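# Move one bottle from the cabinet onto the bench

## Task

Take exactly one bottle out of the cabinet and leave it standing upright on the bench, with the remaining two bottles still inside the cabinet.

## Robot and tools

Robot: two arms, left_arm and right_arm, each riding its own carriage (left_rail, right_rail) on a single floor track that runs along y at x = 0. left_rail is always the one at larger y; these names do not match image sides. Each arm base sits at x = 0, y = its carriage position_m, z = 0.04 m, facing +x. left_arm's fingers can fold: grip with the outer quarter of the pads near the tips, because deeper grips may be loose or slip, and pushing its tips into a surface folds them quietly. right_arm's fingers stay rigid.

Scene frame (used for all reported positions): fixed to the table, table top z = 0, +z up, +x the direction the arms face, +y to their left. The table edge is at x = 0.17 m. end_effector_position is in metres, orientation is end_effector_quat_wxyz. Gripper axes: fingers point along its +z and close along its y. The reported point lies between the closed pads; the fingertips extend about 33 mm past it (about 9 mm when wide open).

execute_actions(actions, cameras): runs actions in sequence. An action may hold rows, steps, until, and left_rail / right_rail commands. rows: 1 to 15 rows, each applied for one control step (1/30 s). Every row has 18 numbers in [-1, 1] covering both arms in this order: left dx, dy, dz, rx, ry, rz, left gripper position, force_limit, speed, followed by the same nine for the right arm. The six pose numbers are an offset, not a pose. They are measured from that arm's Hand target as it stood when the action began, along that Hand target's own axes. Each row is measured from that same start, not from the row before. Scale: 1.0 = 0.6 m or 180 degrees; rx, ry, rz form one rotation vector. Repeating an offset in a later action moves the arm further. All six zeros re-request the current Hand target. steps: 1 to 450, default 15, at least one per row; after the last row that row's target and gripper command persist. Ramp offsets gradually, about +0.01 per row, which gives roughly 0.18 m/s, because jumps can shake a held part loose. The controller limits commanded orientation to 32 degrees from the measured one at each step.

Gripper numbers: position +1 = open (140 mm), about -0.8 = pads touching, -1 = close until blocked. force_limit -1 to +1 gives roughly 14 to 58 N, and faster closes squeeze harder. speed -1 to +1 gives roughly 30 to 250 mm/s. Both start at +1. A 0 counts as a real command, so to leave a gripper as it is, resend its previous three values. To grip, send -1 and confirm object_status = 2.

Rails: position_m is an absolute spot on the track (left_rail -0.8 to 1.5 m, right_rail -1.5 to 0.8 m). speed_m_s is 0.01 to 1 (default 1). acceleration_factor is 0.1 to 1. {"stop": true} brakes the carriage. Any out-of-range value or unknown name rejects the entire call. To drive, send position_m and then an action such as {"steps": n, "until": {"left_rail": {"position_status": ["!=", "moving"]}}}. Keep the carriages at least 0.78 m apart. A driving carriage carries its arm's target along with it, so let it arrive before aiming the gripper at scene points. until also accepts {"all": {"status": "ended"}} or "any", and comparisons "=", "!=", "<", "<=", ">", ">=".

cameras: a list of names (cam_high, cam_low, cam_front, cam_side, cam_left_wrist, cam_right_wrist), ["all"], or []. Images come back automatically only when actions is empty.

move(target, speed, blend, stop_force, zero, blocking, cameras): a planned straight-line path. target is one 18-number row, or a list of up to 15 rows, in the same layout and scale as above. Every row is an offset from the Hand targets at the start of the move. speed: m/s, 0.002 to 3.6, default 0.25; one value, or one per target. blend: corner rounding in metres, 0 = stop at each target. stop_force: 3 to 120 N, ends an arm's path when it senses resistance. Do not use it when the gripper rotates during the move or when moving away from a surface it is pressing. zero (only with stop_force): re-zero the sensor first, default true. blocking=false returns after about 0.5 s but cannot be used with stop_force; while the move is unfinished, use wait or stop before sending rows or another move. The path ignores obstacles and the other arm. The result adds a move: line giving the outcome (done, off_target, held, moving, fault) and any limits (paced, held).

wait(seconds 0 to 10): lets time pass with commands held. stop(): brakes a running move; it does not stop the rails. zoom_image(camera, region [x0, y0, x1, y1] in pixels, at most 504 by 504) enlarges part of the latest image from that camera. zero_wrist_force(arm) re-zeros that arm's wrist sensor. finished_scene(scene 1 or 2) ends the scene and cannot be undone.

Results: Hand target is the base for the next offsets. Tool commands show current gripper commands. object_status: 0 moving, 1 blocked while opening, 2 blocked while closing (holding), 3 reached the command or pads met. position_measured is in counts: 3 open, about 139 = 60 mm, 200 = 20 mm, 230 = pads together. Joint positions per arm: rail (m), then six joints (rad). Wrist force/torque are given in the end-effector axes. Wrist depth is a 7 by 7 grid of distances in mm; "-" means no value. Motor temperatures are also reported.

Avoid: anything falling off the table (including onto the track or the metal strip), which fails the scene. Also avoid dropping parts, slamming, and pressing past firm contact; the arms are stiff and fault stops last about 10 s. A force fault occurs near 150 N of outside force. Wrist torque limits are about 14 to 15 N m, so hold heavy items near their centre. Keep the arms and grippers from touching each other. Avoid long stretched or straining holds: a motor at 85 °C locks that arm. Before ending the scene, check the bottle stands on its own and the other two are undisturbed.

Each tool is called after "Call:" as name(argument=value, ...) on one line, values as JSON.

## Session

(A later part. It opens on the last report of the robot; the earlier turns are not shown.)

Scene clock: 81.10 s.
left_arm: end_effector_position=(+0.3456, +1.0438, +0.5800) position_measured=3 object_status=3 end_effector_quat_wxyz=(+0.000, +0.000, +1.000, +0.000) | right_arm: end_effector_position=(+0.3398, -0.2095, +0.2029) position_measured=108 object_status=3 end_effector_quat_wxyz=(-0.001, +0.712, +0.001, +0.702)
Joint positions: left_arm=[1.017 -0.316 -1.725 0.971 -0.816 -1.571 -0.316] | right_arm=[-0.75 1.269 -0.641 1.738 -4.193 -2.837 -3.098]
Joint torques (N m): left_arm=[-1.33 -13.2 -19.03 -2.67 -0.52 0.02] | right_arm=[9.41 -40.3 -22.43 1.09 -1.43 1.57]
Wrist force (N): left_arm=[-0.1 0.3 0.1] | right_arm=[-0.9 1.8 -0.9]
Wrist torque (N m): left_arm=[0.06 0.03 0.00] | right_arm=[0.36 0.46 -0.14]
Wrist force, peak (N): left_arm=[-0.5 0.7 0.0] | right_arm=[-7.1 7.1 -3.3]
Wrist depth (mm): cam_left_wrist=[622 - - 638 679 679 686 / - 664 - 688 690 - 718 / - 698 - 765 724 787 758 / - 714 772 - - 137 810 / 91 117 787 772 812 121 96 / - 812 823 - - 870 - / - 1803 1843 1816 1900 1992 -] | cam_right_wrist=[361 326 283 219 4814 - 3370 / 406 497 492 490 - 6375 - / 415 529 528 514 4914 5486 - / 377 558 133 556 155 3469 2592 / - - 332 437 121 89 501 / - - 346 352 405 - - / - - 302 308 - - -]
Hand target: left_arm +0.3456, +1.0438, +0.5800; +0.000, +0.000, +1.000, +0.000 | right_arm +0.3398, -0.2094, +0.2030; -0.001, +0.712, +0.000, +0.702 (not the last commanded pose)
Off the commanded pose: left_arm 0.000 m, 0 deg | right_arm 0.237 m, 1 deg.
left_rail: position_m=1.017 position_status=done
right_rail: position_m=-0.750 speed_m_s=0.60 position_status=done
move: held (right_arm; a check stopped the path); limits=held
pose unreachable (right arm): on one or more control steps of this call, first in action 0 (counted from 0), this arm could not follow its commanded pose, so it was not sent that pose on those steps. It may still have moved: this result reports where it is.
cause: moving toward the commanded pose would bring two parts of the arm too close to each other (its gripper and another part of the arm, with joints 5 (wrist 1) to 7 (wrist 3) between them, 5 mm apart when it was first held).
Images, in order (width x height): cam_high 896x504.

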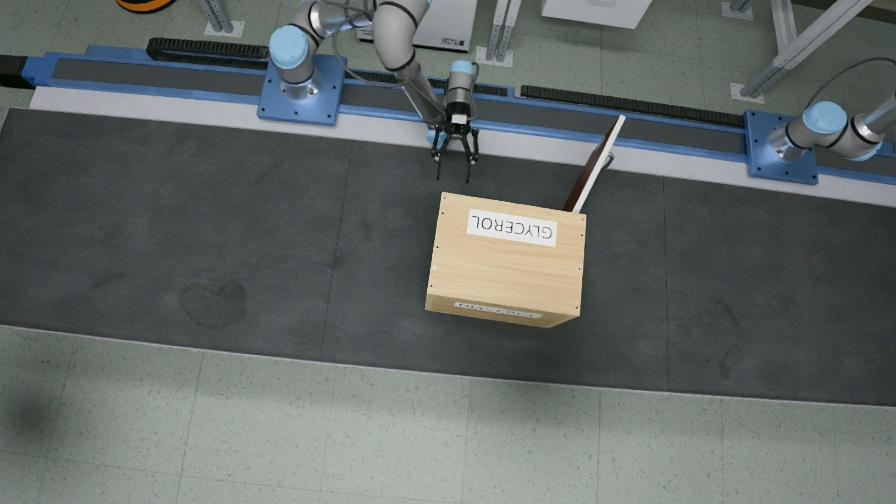

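Call:
move(target=[0,0,0,0,0,0,1,1,1,0.43,0.317,0,0,-0.5,0,0.17,-1,0], speed=0.3, cameras=["cam_high"])

Scene clock: 93.90 s.
left_arm: end_effector_position=(+0.3456, +1.0438, +0.5800) position_measured=3 object_status=3 end_effector_quat_wxyz=(+0.000, +0.000, +1.000, +0.000) | right_arm: end_effector_position=(+0.3437, -0.3997, +0.4609) position_measured=108 object_status=3 end_effector_quat_wxyz=(+0.000, +1.000, +0.001, -0.007)
Joint positions: left_arm=[1.017 -0.316 -1.725 0.971 -0.816 -1.571 -0.316] | right_arm=[-0.75 0.515 -1.544 1.163 -1.179 -1.564 -2.628]
Joint torques (N m): left_arm=[-1.94 -13.48 -19.12 -2.62 -0.69 -0.08] | right_arm=[-9 -18.1 -33.68 -0.37 1.54 -1.75]
Wrist force (N): left_arm=[-0.1 0.2 0.1] | right_arm=[0.1 0.2 -0.4]
Wrist torque (N m): left_arm=[0.05 0.02 0.00] | right_arm=[0.08 -0.04 0.01]
Wrist force, peak (N): left_arm=[-0.3 0.7 0.5] | right_arm=[-0.9 2.7 -0.8]
Wrist depth (mm): cam_left_wrist=[- 671 - 666 666 675 - / - 664 680 - 694 710 739 / - 680 - 744 720 722 - / 751 141 753 746 - 137 1764 / - 110 815 777 - 121 96 / - - 852 846 843 - - / - 1752 1885 1976 1930 1945 -] | cam_right_wrist=[502 498 529 537 544 552 551 / - 566 - 568 599 - - / - 597 - - 627 613 - / 641 - 133 661 130 663 721 / - - 134 674 120 89 746 / - - - - - - - / - - 1747 1542 - - -]
Hand target: left_arm +0.3456, +1.0438, +0.5800; +0.000, +0.000, +1.000, +0.000 | right_arm +0.3437, -0.3997, +0.4609; +0.000, +1.000, +0.001, -0.007
Off the commanded pose: left_arm 0.000 m, 0 deg | right_arm 0.000 m, 0 deg.
left_rail: position_m=1.017 position_status=done
right_rail: position_m=-0.750 speed_m_s=0.60 position_status=done
move: done
Images, in order (width x height): cam_high 896x504.

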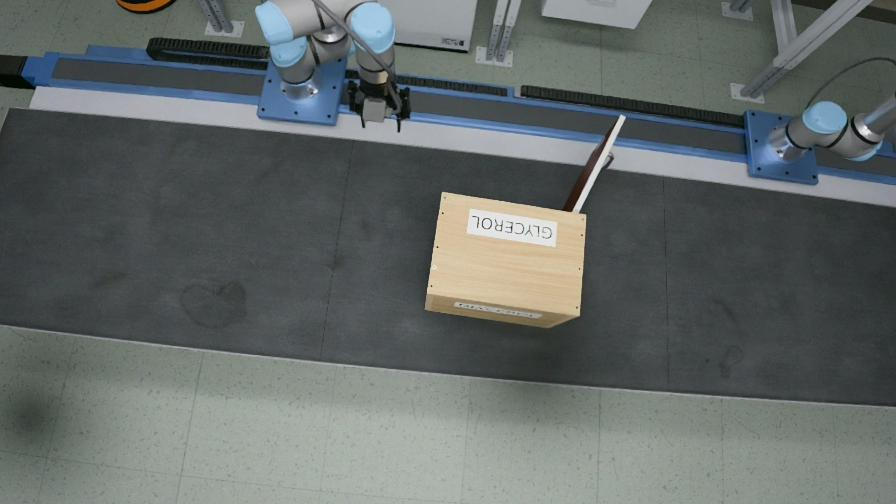

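Call:
move(target=[0,0,0,0,0,0,1,1,1,0.177,0.084,0.1,0,0.5,0,0.17,-1,0], speed=0.4, cameras=["cam_high"])

Scene clock: 98.70 s.
left_arm: end_effector_position=(+0.3456, +1.0438, +0.5800) position_measured=3 object_status=3 end_effector_quat_wxyz=(+0.000, +0.000, +1.000, +0.000) | right_arm: end_effector_position=(+0.4491, -0.4499, +0.3994) position_measured=108 object_status=3 end_effector_quat_wxyz=(-0.001, +0.712, +0.000, +0.702)
Joint positions: left_arm=[1.017 -0.316 -1.725 0.971 -0.816 -1.571 -0.316] | right_arm=[-0.75 0.723 -1.405 2.35 -4.068 -2.292 -3.129]
Joint torques (N m): left_arm=[-1.78 -14.64 -18.67 -2.45 -0.67 -0.07] | right_arm=[-9 -15.67 -25.41 -4.7 1.29 -1.87]
Wrist force (N): left_arm=[-0.1 0.1 0.4] | right_arm=[-0.7 1.9 -1.4]
Wrist torque (N m): left_arm=[0.01 0.01 0.01] | right_arm=[0.40 0.41 -0.02]
Wrist force, peak (N): left_arm=[-0.6 0.7 0.3] | right_arm=[-0.9 2.4 -1.2]
Wrist depth (mm): cam_left_wrist=[633 642 628 645 660 675 - / 653 - 688 679 - 731 692 / 660 704 - 716 716 772 - / 718 141 - - - 128 810 / 91 117 - - - 121 96 / - 812 - 870 - - - / - 901 1764 1816 1945 1960 -] | cam_right_wrist=[- 4289 - - - - - / - - 5242 - - - - / 3867 4138 - 5616 - - - / 385 366 159 3521 155 3686 - / - - 2247 2592 120 89 - / - - 655 690 - - - / - - - - - - -]
Hand target: left_arm +0.3456, +1.0438, +0.5800; +0.000, +0.000, +1.000, +0.000 | right_arm +0.4491, -0.4499, +0.3994; -0.001, +0.712, +0.000, +0.702
Off the commanded pose: left_arm 0.000 m, 0 deg | right_arm 0.000 m, 0 deg.
left_rail: position_m=1.017 position_status=done
right_rail: position_m=-0.750 speed_m_s=0.60 position_status=done
move: done
Images, in order (width x height): cam_high 896x504.

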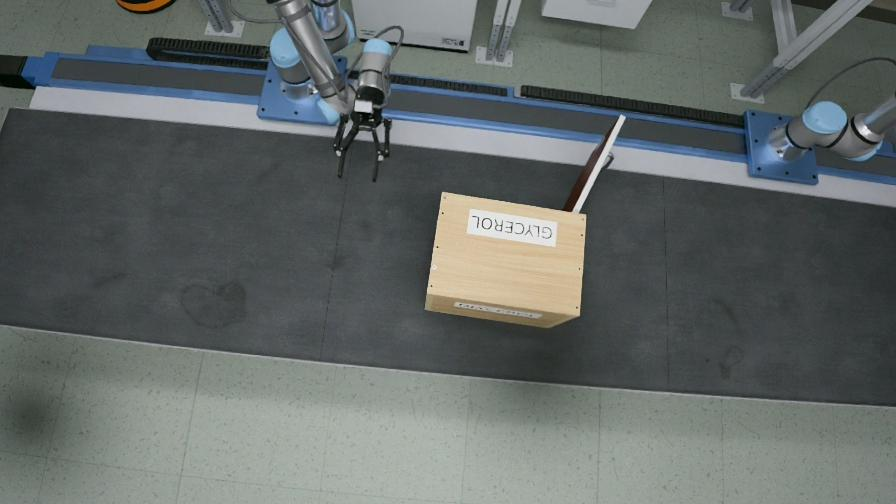

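Call:
move(target=[0,0,0,0,0,0,1,1,1,-0.283,0,-0.15,0,-0.139,0,0.17,-1,0], speed=0.4)

Call:
execute_actions(actions=[{"right_rail":{"position_m":-0.45,"acceleration_factor":0.4,"speed_m_s":0.4},"steps":120,"until":{"right_rail":{"position_status":["!=","moving"]}}}], cameras=["cam_right_wrist","cam_high","cam_front"])

Scene clock: 113.03 s.
left_arm: end_effector_position=(+0.3456, +1.0438, +0.5800) position_measured=3 object_status=3 end_effector_quat_wxyz=(+0.000, +0.000, +1.000, +0.000) | right_arm: end_effector_position=(+0.3568, -0.4500, +0.2308) position_measured=108 object_status=3 end_effector_quat_wxyz=(-0.001, +0.847, +0.001, +0.531)
Joint positions: left_arm=[1.017 -0.316 -1.725 0.971 -0.816 -1.571 -0.316] | right_arm=[-0.75 0.874 -1.514 2.565 -3.548 -2.332 -2.663]
Joint torques (N m): left_arm=[-2.6 -13.64 -19.14 -2.47 -0.82 0.02] | right_arm=[3.7 -23.82 -24.7 -0.62 0.88 2.29]
Wrist force (N): left_arm=[0.0 0.5 0.1] | right_arm=[-0.4 1.8 -0.8]
Wrist torque (N m): left_arm=[0.09 -0.01 0.00] | right_arm=[0.36 0.30 -0.12]
Wrist force, peak (N): left_arm=[0.0 0.9 -0.1] | right_arm=[-2.2 2.1 -1.4]
Wrist depth (mm): cam_left_wrist=[627 647 - 655 - 677 682 / 668 - - 704 - - 735 / - - 710 720 724 - 758 / - - - - 774 137 1583 / - 117 789 - - 121 96 / - - - 843 861 879 - / - 1658 1871 1857 1930 1790 -] | cam_right_wrist=[251 342 2743 3419 2949 3469 - / 246 353 672 666 2359 3145 2650 / 252 363 532 558 560 580 624 / 285 343 159 456 155 503 503 / - - 384 398 120 89 - / - - 352 353 363 - - / - - 301 314 - - -]
Hand target: left_arm +0.3456, +1.0438, +0.5800; +0.000, +0.000, +1.000, +0.000 | right_arm +0.3568, -0.4500, +0.2308; -0.001, +0.847, +0.001, +0.531
Off the commanded pose: left_arm 0.000 m, 0 deg | right_arm 0.000 m, 0 deg.
left_rail: position_m=1.017 position_status=done
right_rail: position_m=-0.750 speed_m_s=0.60 position_status=done
move: done

Scene clock: 114.83 s.
left_arm: end_effector_position=(+0.3456, +1.0438, +0.5800) position_measured=3 object_status=3 end_effector_quat_wxyz=(+0.000, +0.000, +1.000, +0.000) | right_arm: end_effector_position=(+0.3568, -0.1500, +0.2309) position_measured=108 object_status=3 end_effector_quat_wxyz=(-0.001, +0.847, +0.001, +0.531)
Joint positions: left_arm=[1.017 -0.316 -1.725 0.971 -0.816 -1.571 -0.316] | right_arm=[-0.45 0.874 -1.514 2.565 -3.547 -2.332 -2.663]
Joint torques (N m): left_arm=[-2.27 -12.99 -19.83 -2.5 -0.69 0.18] | right_arm=[-7.14 -20.99 -17.24 -1.01 0.22 2.19]
Wrist force (N): left_arm=[-0.2 0.4 0.1] | right_arm=[-0.5 1.8 -0.8]
Wrist torque (N m): left_arm=[0.08 0.04 0.01] | right_arm=[0.35 0.31 -0.13]
Wrist force, peak (N): left_arm=[-0.7 0.5 0.1] | right_arm=[-0.5 3.0 -0.9]
Wrist depth (mm): cam_left_wrist=[655 - - 662 662 673 664 / 643 - 680 - 694 706 724 / - 679 716 722 - 744 739 / - 135 - 792 731 137 810 / - 118 755 805 748 121 96 / - 117 - 852 - 925 - / - 1900 2024 1885 1945 1960 -] | cam_right_wrist=[337 447 452 450 246 3276 3419 / 340 490 516 512 240 2536 2775 / 345 459 506 524 317 605 627 / 353 400 159 416 145 490 488 / - - 371 376 135 89 438 / - - 345 351 355 - - / - - 308 313 317 - -]
Hand target: left_arm +0.3456, +1.0438, +0.5800; +0.000, +0.000, +1.000, +0.000 | right_arm +0.3568, -0.1500, +0.2308; -0.001, +0.847, +0.001, +0.531
Tool commands: left_gripper/position=+1.0 left_gripper/force_limit=+1.0 left_gripper/speed=+1.0 right_gripper/position=+0.17 right_gripper/force_limit=-1.0 right_gripper/speed=+0.0
Off the commanded pose: left_arm 0.000 m, 0 deg | right_arm 0.000 m, 0 deg.
left_rail: position_m=1.017 position_status=done
right_rail: position_m=-0.450 speed_m_s=0.40 position_status=done
Images, in order (width x height): cam_high 896x504, cam_front 896x504, cam_right_wrist 896x504.

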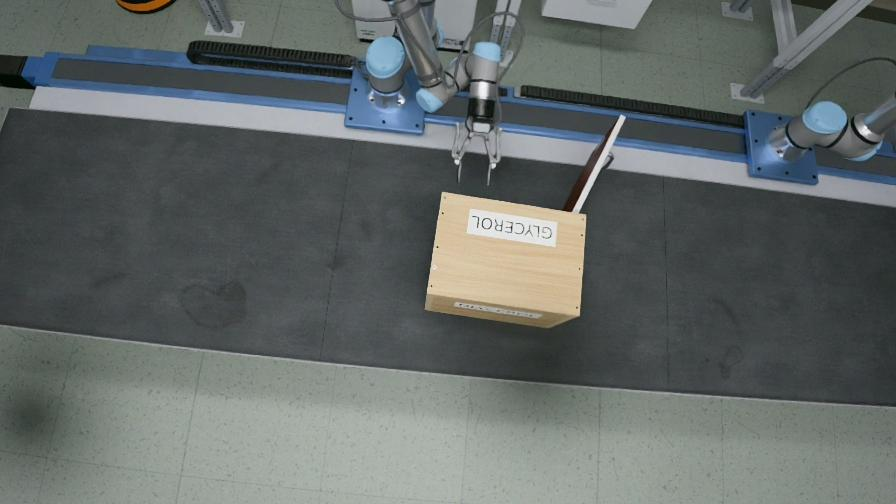

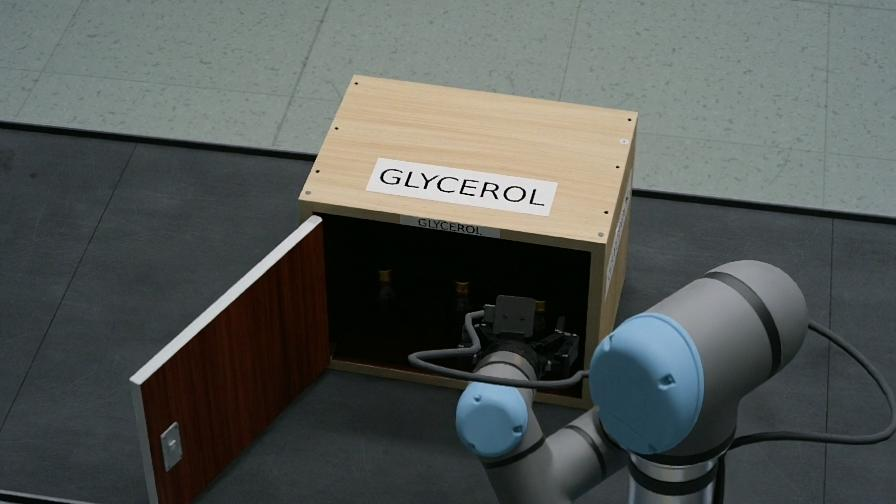

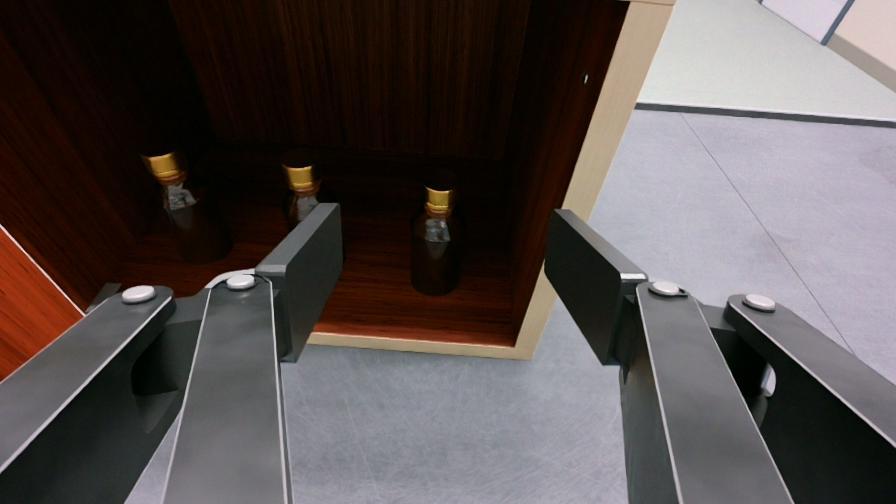

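Call:
execute_actions(actions=[{"right_rail":{"position_m":-0.322},"steps":120,"until":{"right_rail":{"position_status":["!=","moving"]}}}])

Call:
move(target=[0,0,0,0,0,0,1,1,1,-0.0888,0,0.1225,0,0,0,0.17,-1,0], speed=0.2, cameras=["cam_right_wrist","cam_front"])

Scene clock: 126.63 s.
left_arm: end_effector_position=(+0.3456, +1.0438, +0.5800) position_measured=3 object_status=3 end_effector_quat_wxyz=(+0.000, +0.000, +1.000, +0.000) | right_arm: end_effector_position=(+0.3568, -0.0220, +0.2308) position_measured=108 object_status=3 end_effector_quat_wxyz=(-0.001, +0.847, +0.001, +0.531)
Joint positions: left_arm=[1.017 -0.316 -1.725 0.971 -0.816 -1.571 -0.316] | right_arm=[-0.322 0.874 -1.514 2.565 -3.547 -2.332 -2.663]
Joint torques (N m): left_arm=[-3 -14.44 -19.49 -2.47 -0.66 0.09] | right_arm=[-7.71 -17.15 -8.06 -2.13 -1.13 1.83]
Wrist force (N): left_arm=[0.0 0.4 0.2] | right_arm=[-0.8 1.7 -0.6]
Wrist torque (N m): left_arm=[0.08 0.02 0.00] | right_arm=[0.33 0.36 -0.13]
Wrist force, peak (N): left_arm=[-0.3 0.8 0.2] | right_arm=[-0.6 2.9 -0.7]
Wrist depth (mm): cam_left_wrist=[- 645 650 - 671 702 - / - 662 - - 686 708 - / - 700 708 729 696 769 - / 751 - 680 792 807 144 826 / - 117 - 834 812 121 96 / - 116 - 832 832 895 - / - - 1930 1885 1976 1992 -] | cam_right_wrist=[182 272 446 455 447 343 220 / 192 280 491 516 504 334 229 / 205 287 447 517 515 326 252 / 211 257 133 419 155 320 496 / - - 373 380 121 89 430 / - - 344 352 357 - - / - - 307 316 - - -]
Hand target: left_arm +0.3456, +1.0438, +0.5800; +0.000, +0.000, +1.000, +0.000 | right_arm +0.3568, -0.0220, +0.2308; -0.001, +0.847, +0.001, +0.531
Tool commands: left_gripper/position=+1.0 left_gripper/force_limit=+1.0 left_gripper/speed=+1.0 right_gripper/position=+0.17 right_gripper/force_limit=-1.0 right_gripper/speed=+0.0
Off the commanded pose: left_arm 0.000 m, 0 deg | right_arm 0.000 m, 0 deg.
left_rail: position_m=1.017 position_status=done
right_rail: position_m=-0.322 speed_m_s=0.40 position_status=done

Scene clock: 127.90 s.
left_arm: end_effector_position=(+0.3456, +1.0438, +0.5800) position_measured=3 object_status=3 end_effector_quat_wxyz=(+0.000, +0.000, +1.000, +0.000) | right_arm: end_effector_position=(+0.3998, -0.0219, +0.1509) position_measured=108 object_status=3 end_effector_quat_wxyz=(-0.001, +0.847, +0.001, +0.531)
Joint positions: left_arm=[1.017 -0.316 -1.725 0.971 -0.816 -1.571 -0.316] | right_arm=[-0.322 0.765 -1.149 2.555 -3.958 -2.242 -2.747]
Joint torques (N m): left_arm=[-3.05 -14.41 -18.35 -2.32 -0.77 0.06] | right_arm=[-8.49 -18.17 -17.68 -6.55 0.93 -1.62]
Wrist force (N): left_arm=[-0.1 0.4 0.1] | right_arm=[-0.6 1.8 -0.7]
Wrist torque (N m): left_arm=[0.08 0.02 0.01] | right_arm=[0.37 0.32 -0.03]
Wrist force, peak (N): left_arm=[-0.3 0.8 0.3] | right_arm=[-1.3 2.2 0.3]
Wrist depth (mm): cam_left_wrist=[628 640 - 627 692 682 690 / 690 - - 694 708 724 - / 692 - 708 - - - - / 716 141 753 758 760 128 1764 / - 117 755 - 852 121 96 / - - - - 861 - - / - 1764 1830 1857 1945 2024 -] | cam_right_wrist=[199 270 415 409 405 340 232 / 201 277 447 448 451 312 230 / 181 280 291 363 388 288 227 / 191 268 159 316 156 306 233 / - - 281 286 135 89 315 / - - 263 258 267 - - / - - 234 237 243 - -]
Hand target: left_arm +0.3456, +1.0438, +0.5800; +0.000, +0.000, +1.000, +0.000 | right_arm +0.3998, -0.0219, +0.1509; -0.001, +0.847, +0.001, +0.531
Off the commanded pose: left_arm 0.000 m, 0 deg | right_arm 0.000 m, 0 deg.
left_rail: position_m=1.017 position_status=done
right_rail: position_m=-0.322 speed_m_s=0.40 position_status=done
move: done
Images, in order (width x height): cam_front 896x504, cam_right_wrist 896x504.

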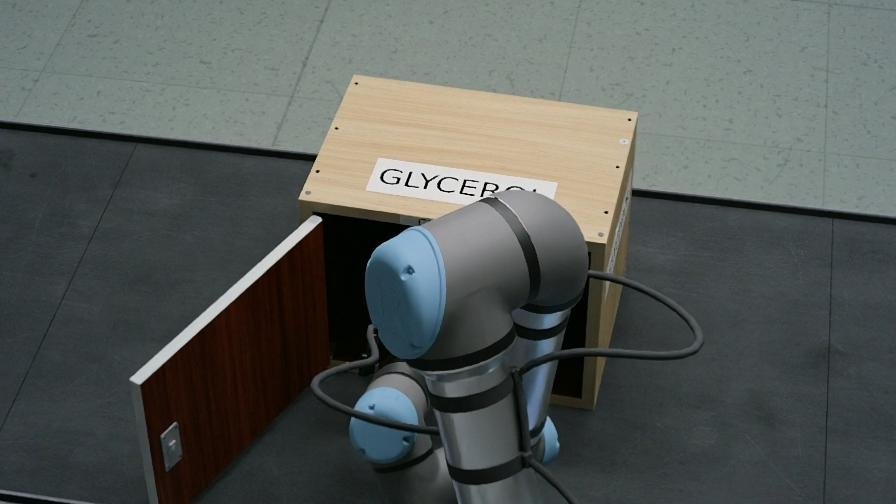

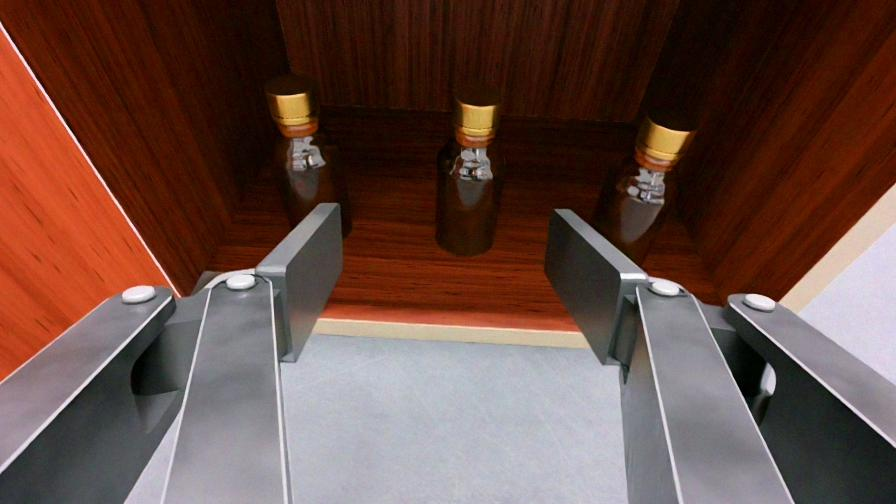

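Call:
move(target=[[0,0,0,0,0,0,1,1,1,0.003,0.0267,0.08,0,0,0,0.17,-1,0],[0,0,0,0,0,0,1,1,1,0.010,0.0267,0.22,0,0,0,0.17,-1,0]], speed=0.12, blend=0.02, stop_force=12, cameras=["cam_right_wrist"])

Scene clock: 135.57 s.
left_arm: end_effector_position=(+0.3456, +1.0438, +0.5800) position_measured=3 object_status=3 end_effector_quat_wxyz=(+0.000, +0.000, +1.000, +0.000) | right_arm: end_effector_position=(+0.5213, -0.0377, +0.0988) position_measured=108 object_status=3 end_effector_quat_wxyz=(-0.001, +0.847, +0.001, +0.531)
Joint positions: left_arm=[1.017 -0.316 -1.725 0.971 -0.816 -1.571 -0.316] | right_arm=[-0.322 0.5 -0.907 2.381 -4.113 -2.016 -2.909]
Joint torques (N m): left_arm=[-2.59 -14.25 -18.15 -2.04 -0.84 0.12] | right_arm=[-8.96 -26.72 -16.24 -0.66 1.1 -1.75]
Wrist force (N): left_arm=[0.0 0.5 0.4] | right_arm=[-0.6 1.8 -0.9]
Wrist torque (N m): left_arm=[0.10 0.01 0.00] | right_arm=[0.36 0.32 -0.06]
Wrist force, peak (N): left_arm=[-0.2 0.8 0.3] | right_arm=[-1.0 2.3 -1.1]
Wrist depth (mm): cam_left_wrist=[- 633 652 657 680 684 688 / - 664 - - 729 - - / - - 726 643 - 755 - / 748 - 739 742 - 137 826 / 91 110 - 784 815 121 96 / - 815 - 852 864 - - / - 1777 1843 1945 2024 - -] | cam_right_wrist=[209 284 296 293 291 282 221 / 130 293 331 315 328 308 219 / 195 156 294 127 303 297 118 / 198 150 159 147 156 153 131 / - - 209 164 208 89 183 / - - 189 191 193 - - / - - 169 170 172 - -]
Hand target: left_arm +0.3456, +1.0438, +0.5800; +0.000, +0.000, +1.000, +0.000 | right_arm +0.5213, -0.0377, +0.0988; -0.001, +0.847, +0.001, +0.531
Off the commanded pose: left_arm 0.000 m, 0 deg | right_arm 0.000 m, 0 deg.
left_rail: position_m=1.017 position_status=done
right_rail: position_m=-0.322 speed_m_s=0.40 position_status=done
move: done
Images, in order (width x height): cam_right_wrist 896x504.

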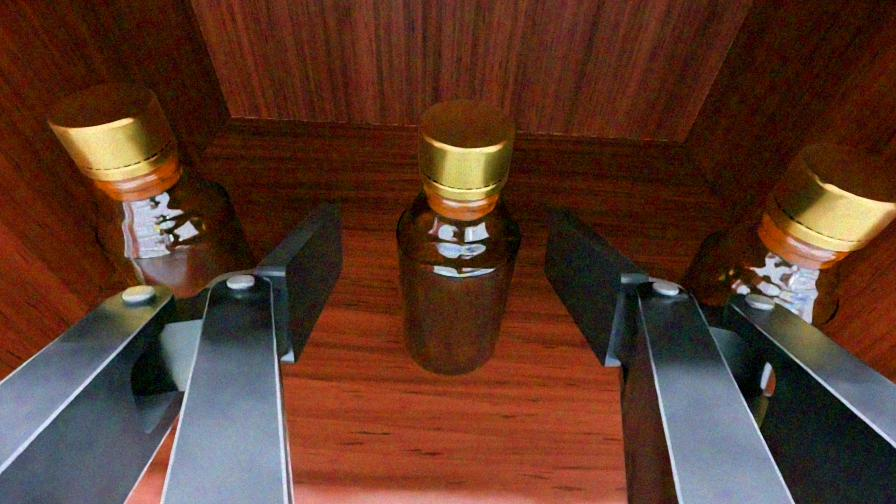

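Call:
move(target=[0,0,0,0,0,0,1,1,1,0,0.01,0.0738,0,0,0,0.17,-0.5,-1], speed=0.08)

Call:
execute_actions(actions=[{"rows":[[0,0,0,0,0,0,1,1,1,0,0,0,0,0,0,-1,-0.5,-1]],"steps":75}], cameras=["cam_right_wrist"])

Scene clock: 139.20 s.
left_arm: end_effector_position=(+0.3456, +1.0438, +0.5800) position_measured=3 object_status=3 end_effector_quat_wxyz=(+0.000, +0.000, +1.000, +0.000) | right_arm: end_effector_position=(+0.5611, -0.0436, +0.0797) position_measured=108 object_status=3 end_effector_quat_wxyz=(-0.001, +0.847, +0.001, +0.532)
Joint positions: left_arm=[1.017 -0.316 -1.725 0.971 -0.816 -1.571 -0.316] | right_arm=[-0.322 0.436 -0.834 2.304 -4.122 -1.959 -2.942]
Joint torques (N m): left_arm=[-3.59 -13.08 -17.9 -2.22 -0.82 -0.09] | right_arm=[-8.98 -29.18 -17.2 -1.47 1.38 -1.93]
Wrist force (N): left_arm=[-0.1 0.3 0.1] | right_arm=[-0.7 2.0 -0.6]
Wrist torque (N m): left_arm=[0.07 0.02 0.01] | right_arm=[0.40 0.35 -0.05]
Wrist force, peak (N): left_arm=[-0.6 0.7 0.2] | right_arm=[-0.5 1.9 -1.6]
Wrist depth (mm): cam_left_wrist=[633 - 659 700 635 - - / 660 668 690 - - - - / 675 - 700 718 - 726 758 / - 140 739 758 772 137 792 / - 110 - 810 818 121 96 / - 807 - - 832 870 - / - 1830 1857 1871 1945 1930 -] | cam_right_wrist=[214 256 256 255 252 250 216 / 217 281 285 274 286 273 214 / 209 257 261 80 274 269 213 / - 219 132 96 155 234 212 / - - 114 103 120 89 100 / - - 168 127 176 - - / - - 150 149 153 - -]
Hand target: left_arm +0.3456, +1.0438, +0.5800; +0.000, +0.000, +1.000, +0.000 | right_arm +0.5612, -0.0436, +0.0796; -0.001, +0.847, +0.001, +0.531
Off the commanded pose: left_arm 0.000 m, 0 deg | right_arm 0.000 m, 0 deg.
left_rail: position_m=1.017 position_status=done
right_rail: position_m=-0.322 speed_m_s=0.40 position_status=done
move: done

Scene clock: 141.90 s.
left_arm: end_effector_position=(+0.3456, +1.0438, +0.5800) position_measured=3 object_status=3 end_effector_quat_wxyz=(+0.000, +0.000, +1.000, +0.000) | right_arm: end_effector_position=(+0.5612, -0.0436, +0.0796) position_measured=161 object_status=2 end_effector_quat_wxyz=(-0.001, +0.847, +0.001, +0.531)
Joint positions: left_arm=[1.017 -0.316 -1.725 0.971 -0.816 -1.571 -0.316] | right_arm=[-0.322 0.436 -0.834 2.304 -4.122 -1.959 -2.942]
Joint torques (N m): left_arm=[-3.41 -14.61 -19.38 -2.41 -0.77 0.07] | right_arm=[-8.46 -29.02 -7.58 -0.75 -1.97 -1.39]
Wrist force (N): left_arm=[-0.2 0.4 0.1] | right_arm=[1.5 0.9 -3.1]
Wrist torque (N m): left_arm=[0.07 0.03 0.00] | right_arm=[0.29 0.25 -0.08]
Wrist force, peak (N): left_arm=[0.0 0.8 0.0] | right_arm=[1.8 1.4 -3.4]
Wrist depth (mm): cam_left_wrist=[- - 632 - - 660 - / - - - 673 698 - - / - - 726 - 737 - 765 / - 140 - 753 762 144 794 / 90 110 805 - - 121 96 / - 818 779 - - 873 - / - 876 1900 1915 1945 1945 -] | cam_right_wrist=[214 255 257 255 253 248 216 / 217 278 292 275 284 273 215 / 210 257 262 81 274 270 213 / - 218 136 98 228 232 212 / 113 83 90 103 95 88 104 / - - 67 126 - 77 97 / - - - 151 - - -]
Hand target: left_arm +0.3456, +1.0438, +0.5800; +0.000, +0.000, +1.000, +0.000 | right_arm +0.5612, -0.0436, +0.0796; -0.001, +0.847, +0.001, +0.531
Off the commanded pose: left_arm 0.000 m, 0 deg | right_arm 0.000 m, 0 deg.
left_rail: position_m=1.017 position_status=done
right_rail: position_m=-0.322 speed_m_s=0.40 position_status=done
Images, in order (width x height): cam_right_wrist 896x504.

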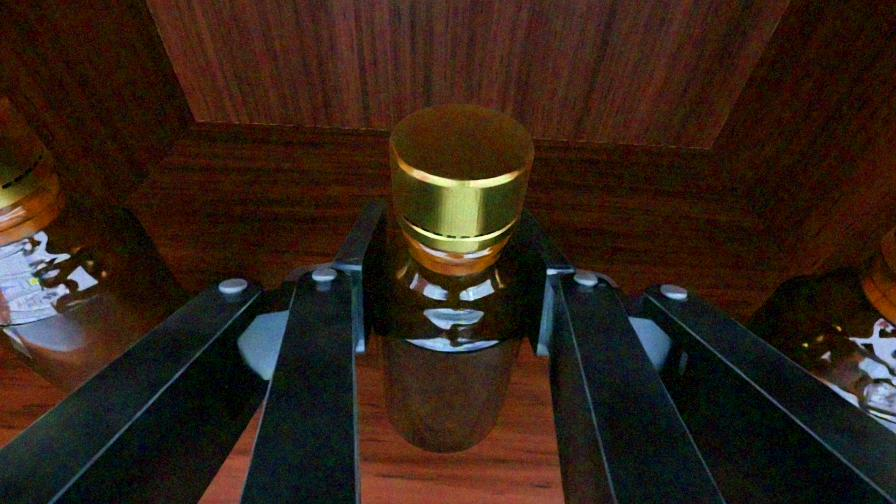

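Call:
move(target=[[0,0,0,0,0,0,1,1,1,0.0375,0,-0.018,0,0,0,-1,-0.5,-1],[0,0,0,0,0,0,1,1,1,-0.043,0,-0.185,0,0,0,-1,-0.5,-1],[0,0,0,0,0,0,1,1,1,-0.01,0,-0.365,0,0,0,-1,-0.5,-1]], speed=[0.05,0.12,0.12], blend=[0.005,0.02,0], cameras=["cam_right_wrist","cam_front"])

Scene clock: 148.07 s.
left_arm: end_effector_position=(+0.3456, +1.0438, +0.5800) position_measured=3 object_status=3 end_effector_quat_wxyz=(+0.000, +0.000, +1.000, +0.000) | right_arm: end_effector_position=(+0.3614, -0.0440, +0.1694) position_measured=161 object_status=2 end_effector_quat_wxyz=(-0.001, +0.847, +0.001, +0.531)
Joint positions: left_arm=[1.017 -0.316 -1.725 0.971 -0.816 -1.571 -0.316] | right_arm=[-0.322 0.807 -1.269 2.652 -3.916 -2.277 -2.716]
Joint torques (N m): left_arm=[-3.04 -13.57 -19.78 -2.25 -0.74 0.05] | right_arm=[8.87 -28.73 -19.09 -1.16 -2.8 2.36]
Wrist force (N): left_arm=[0.0 0.3 0.2] | right_arm=[-3.1 1.6 0.4]
Wrist torque (N m): left_arm=[0.06 -0.01 0.00] | right_arm=[0.34 0.39 -0.12]
Wrist force, peak (N): left_arm=[0.0 0.8 -0.1] | right_arm=[-3.9 2.1 0.9]
Wrist depth (mm): cam_left_wrist=[632 619 - - 659 669 627 / - 669 - - 698 - - / 688 690 - - - - - / - - 724 - - 128 1727 / 91 110 779 895 - 121 96 / - 109 832 - 867 888 - / - 1843 1625 1915 1930 1945 -] | cam_right_wrist=[216 308 449 451 438 303 207 / 230 313 322 486 478 299 209 / 216 322 333 81 313 291 477 / 231 317 131 98 343 306 415 / 234 83 90 103 95 90 342 / - - 67 125 - 77 311 / - - - 248 - - -]
Hand target: left_arm +0.3456, +1.0438, +0.5800; +0.000, +0.000, +1.000, +0.000 | right_arm +0.3614, -0.0440, +0.1695; -0.001, +0.847, +0.001, +0.531
Off the commanded pose: left_arm 0.000 m, 0 deg | right_arm 0.000 m, 0 deg.
left_rail: position_m=1.017 position_status=done
right_rail: position_m=-0.322 speed_m_s=0.40 position_status=done
move: done
Images, in order (width x height): cam_front 896x504, cam_right_wrist 896x504.

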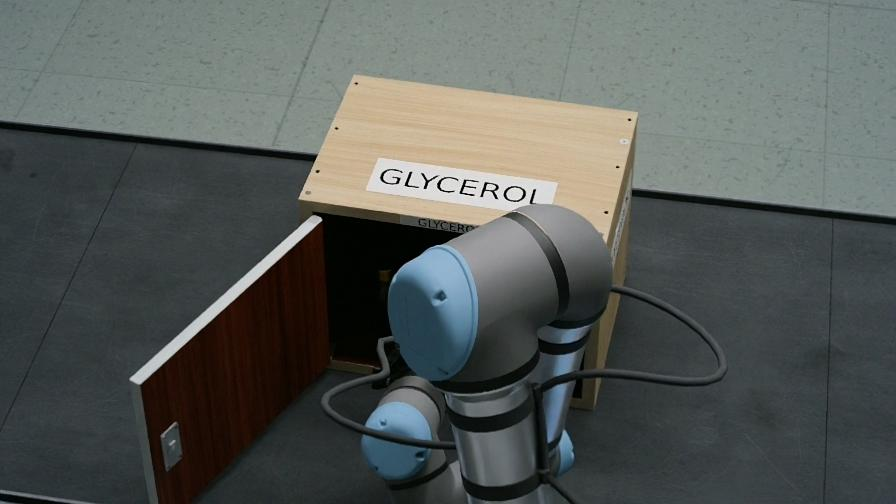

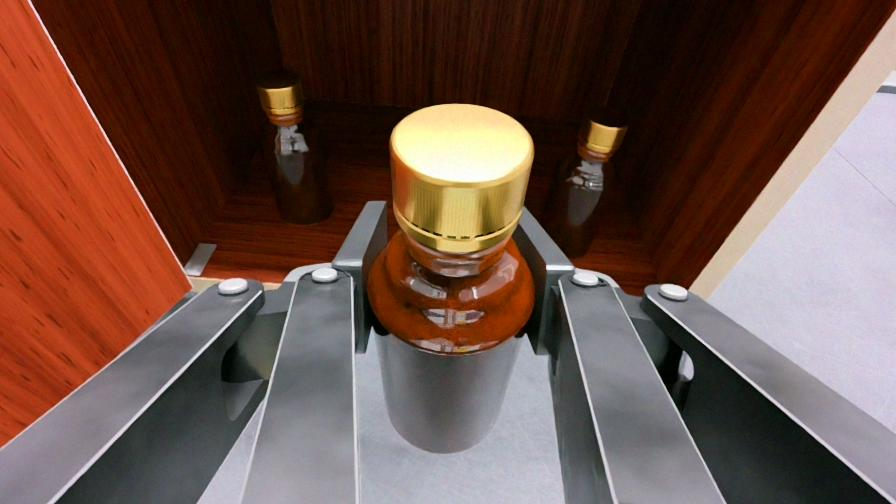

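Call:
execute_actions(actions=[{"right_rail":{"position_m":-0.722},"steps":150,"until":{"right_rail":{"position_status":["!=","moving"]}}}])

Call:
move(target=[0,0,0,0,0,0,1,1,1,-0.072,0,0.1995,0,0,0,-1,-0.5,-1], speed=0.15)

Call:
move(target=[0,0,0,0,0,0,1,1,1,-0.045,0,0.0218,0,0,0,-1,-0.5,-1], speed=0.015, stop_force=4, cameras=["cam_right_wrist","cam_high"])

Scene clock: 152.67 s.
left_arm: end_effector_position=(+0.3456, +1.0438, +0.5800) position_measured=3 object_status=3 end_effector_quat_wxyz=(+0.000, +0.000, +1.000, +0.000) | right_arm: end_effector_position=(+0.3614, -0.4440, +0.1695) position_measured=161 object_status=2 end_effector_quat_wxyz=(-0.001, +0.847, +0.001, +0.531)
Joint positions: left_arm=[1.017 -0.316 -1.725 0.971 -0.816 -1.571 -0.316] | right_arm=[-0.722 0.807 -1.27 2.652 -3.915 -2.277 -2.716]
Joint torques (N m): left_arm=[-3.24 -15.27 -18.89 -2.09 -0.69 0.11] | right_arm=[6.02 -23.72 -10.42 -1.74 -1.31 2.18]
Wrist force (N): left_arm=[-0.1 0.3 0.2] | right_arm=[-3.1 1.9 0.3]
Wrist torque (N m): left_arm=[0.05 0.03 0.00] | right_arm=[0.39 0.40 -0.12]
Wrist force, peak (N): left_arm=[-0.4 0.6 0.4] | right_arm=[-3.2 3.1 0.5]
Wrist depth (mm): cam_left_wrist=[624 652 647 694 637 - 679 / 648 664 679 - 692 - - / 686 696 712 - 737 - 753 / - 731 - - 834 137 789 / 91 110 - 805 812 121 96 / - - 782 843 846 - - / - 1816 1830 1900 1945 1930 -] | cam_right_wrist=[242 337 2808 3629 3370 3322 2336 / 249 344 - 89 568 - 646 / 244 353 429 81 453 485 490 / 289 339 132 98 374 402 404 / - 78 90 103 95 90 347 / - - 67 120 - 77 310 / - - - 250 - - -]
Hand target: left_arm +0.3456, +1.0438, +0.5800; +0.000, +0.000, +1.000, +0.000 | right_arm +0.3614, -0.4440, +0.1695; -0.001, +0.847, +0.001, +0.531
Tool commands: left_gripper/position=+1.0 left_gripper/force_limit=+1.0 left_gripper/speed=+1.0 right_gripper/position=-1.0 right_gripper/force_limit=-0.5 right_gripper/speed=-1.0
Off the commanded pose: left_arm 0.000 m, 0 deg | right_arm 0.000 m, 0 deg.
left_rail: position_m=1.017 position_status=done
right_rail: position_m=-0.722 speed_m_s=0.40 position_status=done

Scene clock: 154.13 s.
left_arm: end_effector_position=(+0.3456, +1.0438, +0.5800) position_measured=3 object_status=3 end_effector_quat_wxyz=(+0.000, +0.000, +1.000, +0.000) | right_arm: end_effector_position=(+0.4503, -0.4438, +0.0785) position_measured=161 object_status=2 end_effector_quat_wxyz=(-0.001, +0.847, +0.001, +0.531)
Joint positions: left_arm=[1.017 -0.316 -1.725 0.971 -0.816 -1.571 -0.316] | right_arm=[-0.722 0.599 -0.838 2.504 -4.279 -2.102 -2.853]
Joint torques (N m): left_arm=[-3.76 -13.06 -19.21 -2.12 -0.74 -0.08] | right_arm=[-8 -26.51 -14.53 -7.67 0.94 -1.76]
Wrist force (N): left_arm=[-0.1 0.2 -0.1] | right_arm=[-2.9 1.8 0.3]
Wrist torque (N m): left_arm=[0.04 0.01 0.00] | right_arm=[0.37 0.36 -0.04]
Wrist force, peak (N): left_arm=[-0.4 0.7 0.3] | right_arm=[-3.5 2.5 1.8]
Wrist depth (mm): cam_left_wrist=[- 680 682 655 - 666 690 / - - - - 720 - - / 702 704 716 - - 755 744 / 724 716 729 - - 129 794 / - 110 - 810 821 121 96 / - - 799 - - - - / - - 1777 1803 1900 - -] | cam_right_wrist=[241 329 457 476 473 504 527 / 247 321 368 367 371 382 392 / 249 281 - 81 301 308 314 / 229 241 131 98 252 258 262 / 212 83 90 103 95 90 223 / - - 67 126 - 77 201 / - - - 165 - - -]
Hand target: left_arm +0.3456, +1.0438, +0.5800; +0.000, +0.000, +1.000, +0.000 | right_arm +0.4504, -0.4438, +0.0785; -0.001, +0.847, +0.001, +0.531
Off the commanded pose: left_arm 0.000 m, 0 deg | right_arm 0.000 m, 0 deg.
left_rail: position_m=1.017 position_status=done
right_rail: position_m=-0.722 speed_m_s=0.40 position_status=done
move: done

Scene clock: 156.37 s.
left_arm: end_effector_position=(+0.3456, +1.0438, +0.5800) position_measured=3 object_status=3 end_effector_quat_wxyz=(+0.000, +0.000, +1.000, +0.000) | right_arm: end_effector_position=(+0.4504, -0.4438, +0.0614) position_measured=161 object_status=2 end_effector_quat_wxyz=(-0.001, +0.847, +0.001, +0.531)
Joint positions: left_arm=[1.017 -0.316 -1.725 0.971 -0.816 -1.571 -0.316] | right_arm=[-0.722 0.599 -0.771 2.49 -4.332 -2.102 -2.853]
Joint torques (N m): left_arm=[-4.41 -13.15 -20.02 -1.99 -0.67 0.23] | right_arm=[-6.57 -39.63 13.13 -0.79 0.58 1.04]
Wrist force (N): left_arm=[-0.1 0.5 0.0] | right_arm=[-1.7 1.9 -0.4]
Wrist torque (N m): left_arm=[0.09 0.02 0.00] | right_arm=[0.45 0.42 0.01]
Wrist force, peak (N): left_arm=[-0.4 0.6 0.3] | right_arm=[7.2 2.5 -6.5]
Wrist depth (mm): cam_left_wrist=[637 645 650 664 669 - 677 / 696 686 668 710 694 - - / 760 720 682 720 735 - 702 / - - - 779 742 129 1350 / - 118 - 789 - 121 96 / - 116 - - - - - / - - 1816 1727 1900 1976 -] | cam_right_wrist=[241 329 418 422 445 - 447 / 245 303 323 342 333 347 360 / 238 247 261 81 273 278 287 / 215 217 136 93 228 231 237 / 191 83 90 103 95 90 202 / - - 67 132 - 77 - / - - - 151 - - -]
Hand target: left_arm +0.3456, +1.0438, +0.5800; +0.000, +0.000, +1.000, +0.000 | right_arm +0.4504, -0.4438, +0.0614; -0.001, +0.847, +0.001, +0.531 (not the last commanded pose)
Off the commanded pose: left_arm 0.000 m, 0 deg | right_arm 0.013 m, 0 deg.
left_rail: position_m=1.017 position_status=done
right_rail: position_m=-0.722 speed_m_s=0.40 position_status=done
move: contact (right_arm)
Images, in order (width x height): cam_high 896x504, cam_right_wrist 896x504.

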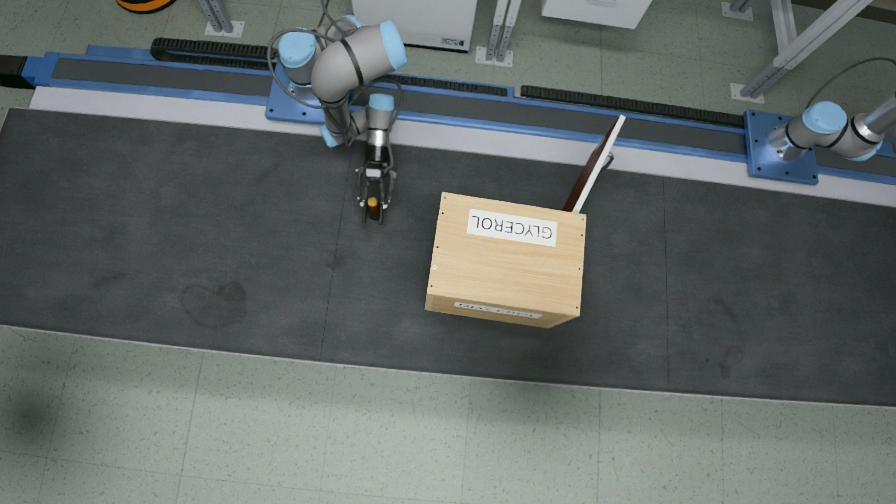

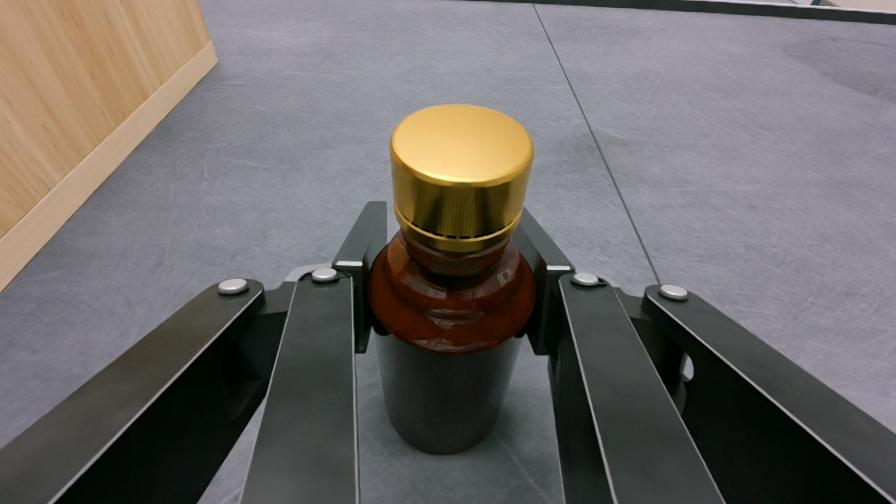

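Call:
execute_actions(actions=[{"rows":[[0,0,0,0,0,0,1,1,1,0,0,0,0,0,0,0.1,-0.5,-1]],"steps":45}])

Call:
move(target=[[0,0,0,0,0,0,1,1,1,0,0,-0.15,0,0,0,0.1,-0.5,-1],[0,0,0,0,0,0,1,1,1,0.1,0,-0.2,0,0,0,0.1,-0.5,-1]], speed=0.1, blend=0.02, cameras=["cam_right_wrist","cam_high","cam_front"])

Scene clock: 159.53 s.
left_arm: end_effector_position=(+0.3456, +1.0438, +0.5800) position_measured=3 object_status=3 end_effector_quat_wxyz=(+0.000, +0.000, +1.000, +0.000) | right_arm: end_effector_position=(+0.4504, -0.4438, +0.0614) position_measured=117 object_status=3 end_effector_quat_wxyz=(-0.001, +0.847, +0.001, +0.531)
Joint positions: left_arm=[1.017 -0.316 -1.725 0.971 -0.816 -1.571 -0.316] | right_arm=[-0.722 0.599 -0.771 2.49 -4.332 -2.102 -2.853]
Joint torques (N m): left_arm=[-4.9 -14.41 -17.82 -1.96 -0.85 -0.1] | right_arm=[1.66 -36.67 12.46 -0.99 0.58 1.01]
Wrist force (N): left_arm=[-0.6 0.4 -0.3] | right_arm=[-0.5 1.9 -1.0]
Wrist torque (N m): left_arm=[0.06 0.13 0.00] | right_arm=[0.39 0.30 -0.03]
Wrist force, peak (N): left_arm=[-0.1 0.7 0.5] | right_arm=[-1.6 2.0 -0.3]
Wrist depth (mm): cam_left_wrist=[632 635 645 652 - - - / 630 - - - - 708 714 / - 696 742 724 - 731 755 / 753 720 755 755 - 143 792 / - 110 794 797 805 121 96 / - 815 846 849 - - - / - 858 1885 1764 1945 1976 -] | cam_right_wrist=[240 327 447 404 441 434 480 / 244 302 323 343 339 351 363 / 236 257 260 81 273 278 284 / 214 218 121 98 147 232 237 / - 82 111 103 126 89 209 / - - 167 125 - 70 - / - - 151 151 153 - -]
Hand target: left_arm +0.3456, +1.0438, +0.5800; +0.000, +0.000, +1.000, +0.000 | right_arm +0.4504, -0.4438, +0.0614; -0.001, +0.847, +0.001, +0.531
Off the commanded pose: left_arm 0.000 m, 0 deg | right_arm 0.000 m, 0 deg.
left_rail: position_m=1.017 position_status=done
right_rail: position_m=-0.722 speed_m_s=0.40 position_status=done

Scene clock: 161.83 s.
left_arm: end_effector_position=(+0.3456, +1.0438, +0.5800) position_measured=3 object_status=3 end_effector_quat_wxyz=(+0.000, +0.000, +1.000, +0.000) | right_arm: end_effector_position=(+0.3685, -0.4440, +0.1676) position_measured=117 object_status=3 end_effector_quat_wxyz=(-0.001, +0.847, +0.001, +0.531)
Joint positions: left_arm=[1.017 -0.316 -1.725 0.971 -0.816 -1.571 -0.316] | right_arm=[-0.722 0.787 -1.255 2.645 -3.932 -2.261 -2.731]
Joint torques (N m): left_arm=[-4.71 -13.97 -20.31 -1.94 -0.75 0.03] | right_arm=[8.73 -28.59 -18.31 -0.48 -2.43 2.35]
Wrist force (N): left_arm=[-0.2 0.3 0.0] | right_arm=[-0.6 2.0 -0.4]
Wrist torque (N m): left_arm=[0.05 0.04 0.00] | right_arm=[0.40 0.32 -0.13]
Wrist force, peak (N): left_arm=[-0.6 0.5 -0.2] | right_arm=[-1.2 2.3 -1.2]
Wrist depth (mm): cam_left_wrist=[- 650 637 - 648 673 716 / 657 673 720 - 694 706 - / - 712 724 - 712 729 774 / 722 714 737 - 782 129 1777 / 90 118 - 818 812 121 96 / - 818 826 - - - - / - 1803 1680 1915 1945 1930 -] | cam_right_wrist=[243 333 2877 3744 3145 3370 3867 / 247 342 493 515 603 563 674 / 243 351 430 438 457 495 - / 275 336 121 353 145 385 405 / - 82 300 319 126 89 347 / - - 277 283 - 70 - / - - 249 251 - - -]
Hand target: left_arm +0.3456, +1.0438, +0.5800; +0.000, +0.000, +1.000, +0.000 | right_arm +0.3685, -0.4440, +0.1676; -0.001, +0.847, +0.001, +0.531
Off the commanded pose: left_arm 0.000 m, 0 deg | right_arm 0.000 m, 0 deg.
left_rail: position_m=1.017 position_status=done
right_rail: position_m=-0.722 speed_m_s=0.40 position_status=done
move: done
Images, in order (width x height): cam_high 896x504, cam_front 896x504, cam_right_wrist 896x504.

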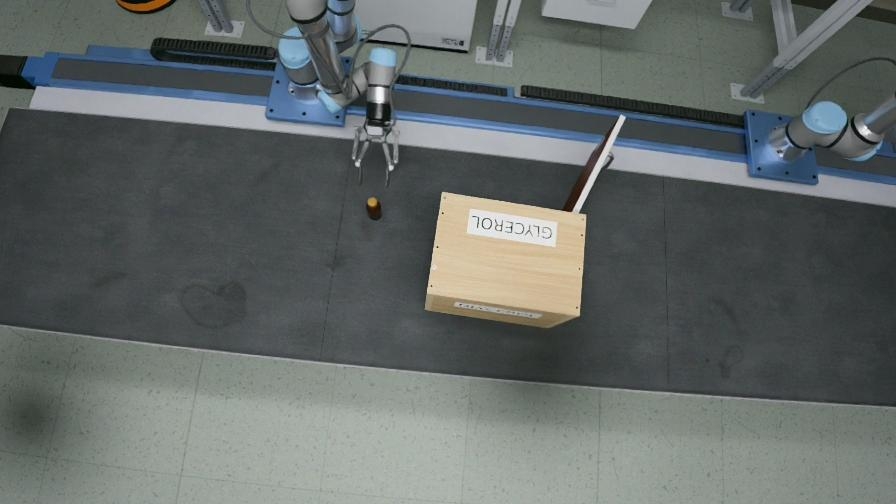

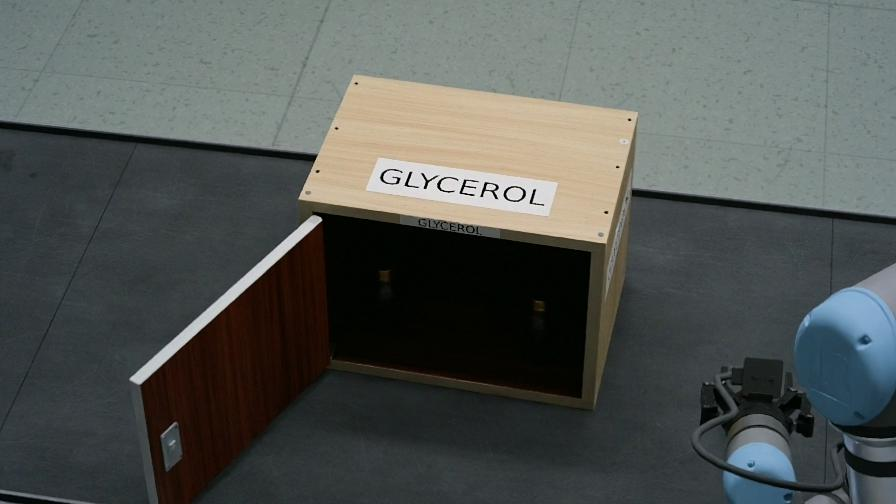

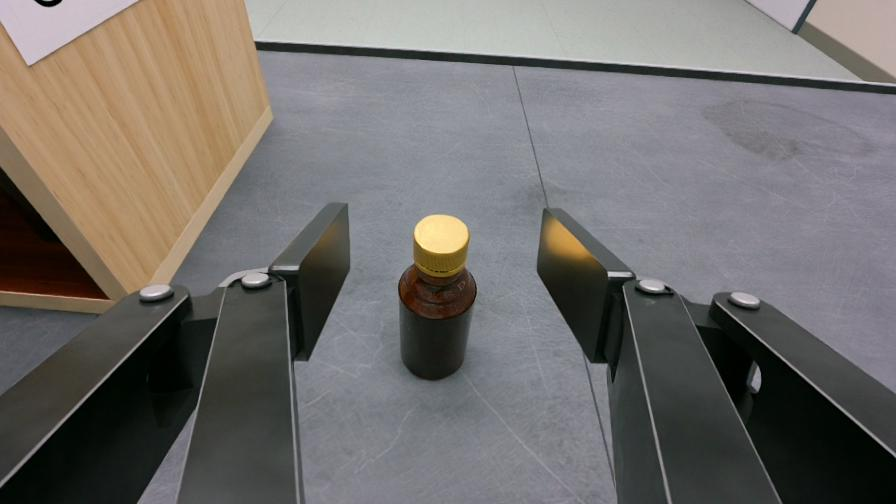

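Standing and released.

Call:
finished_scene(scene=1)

The scene is finished: the task was done.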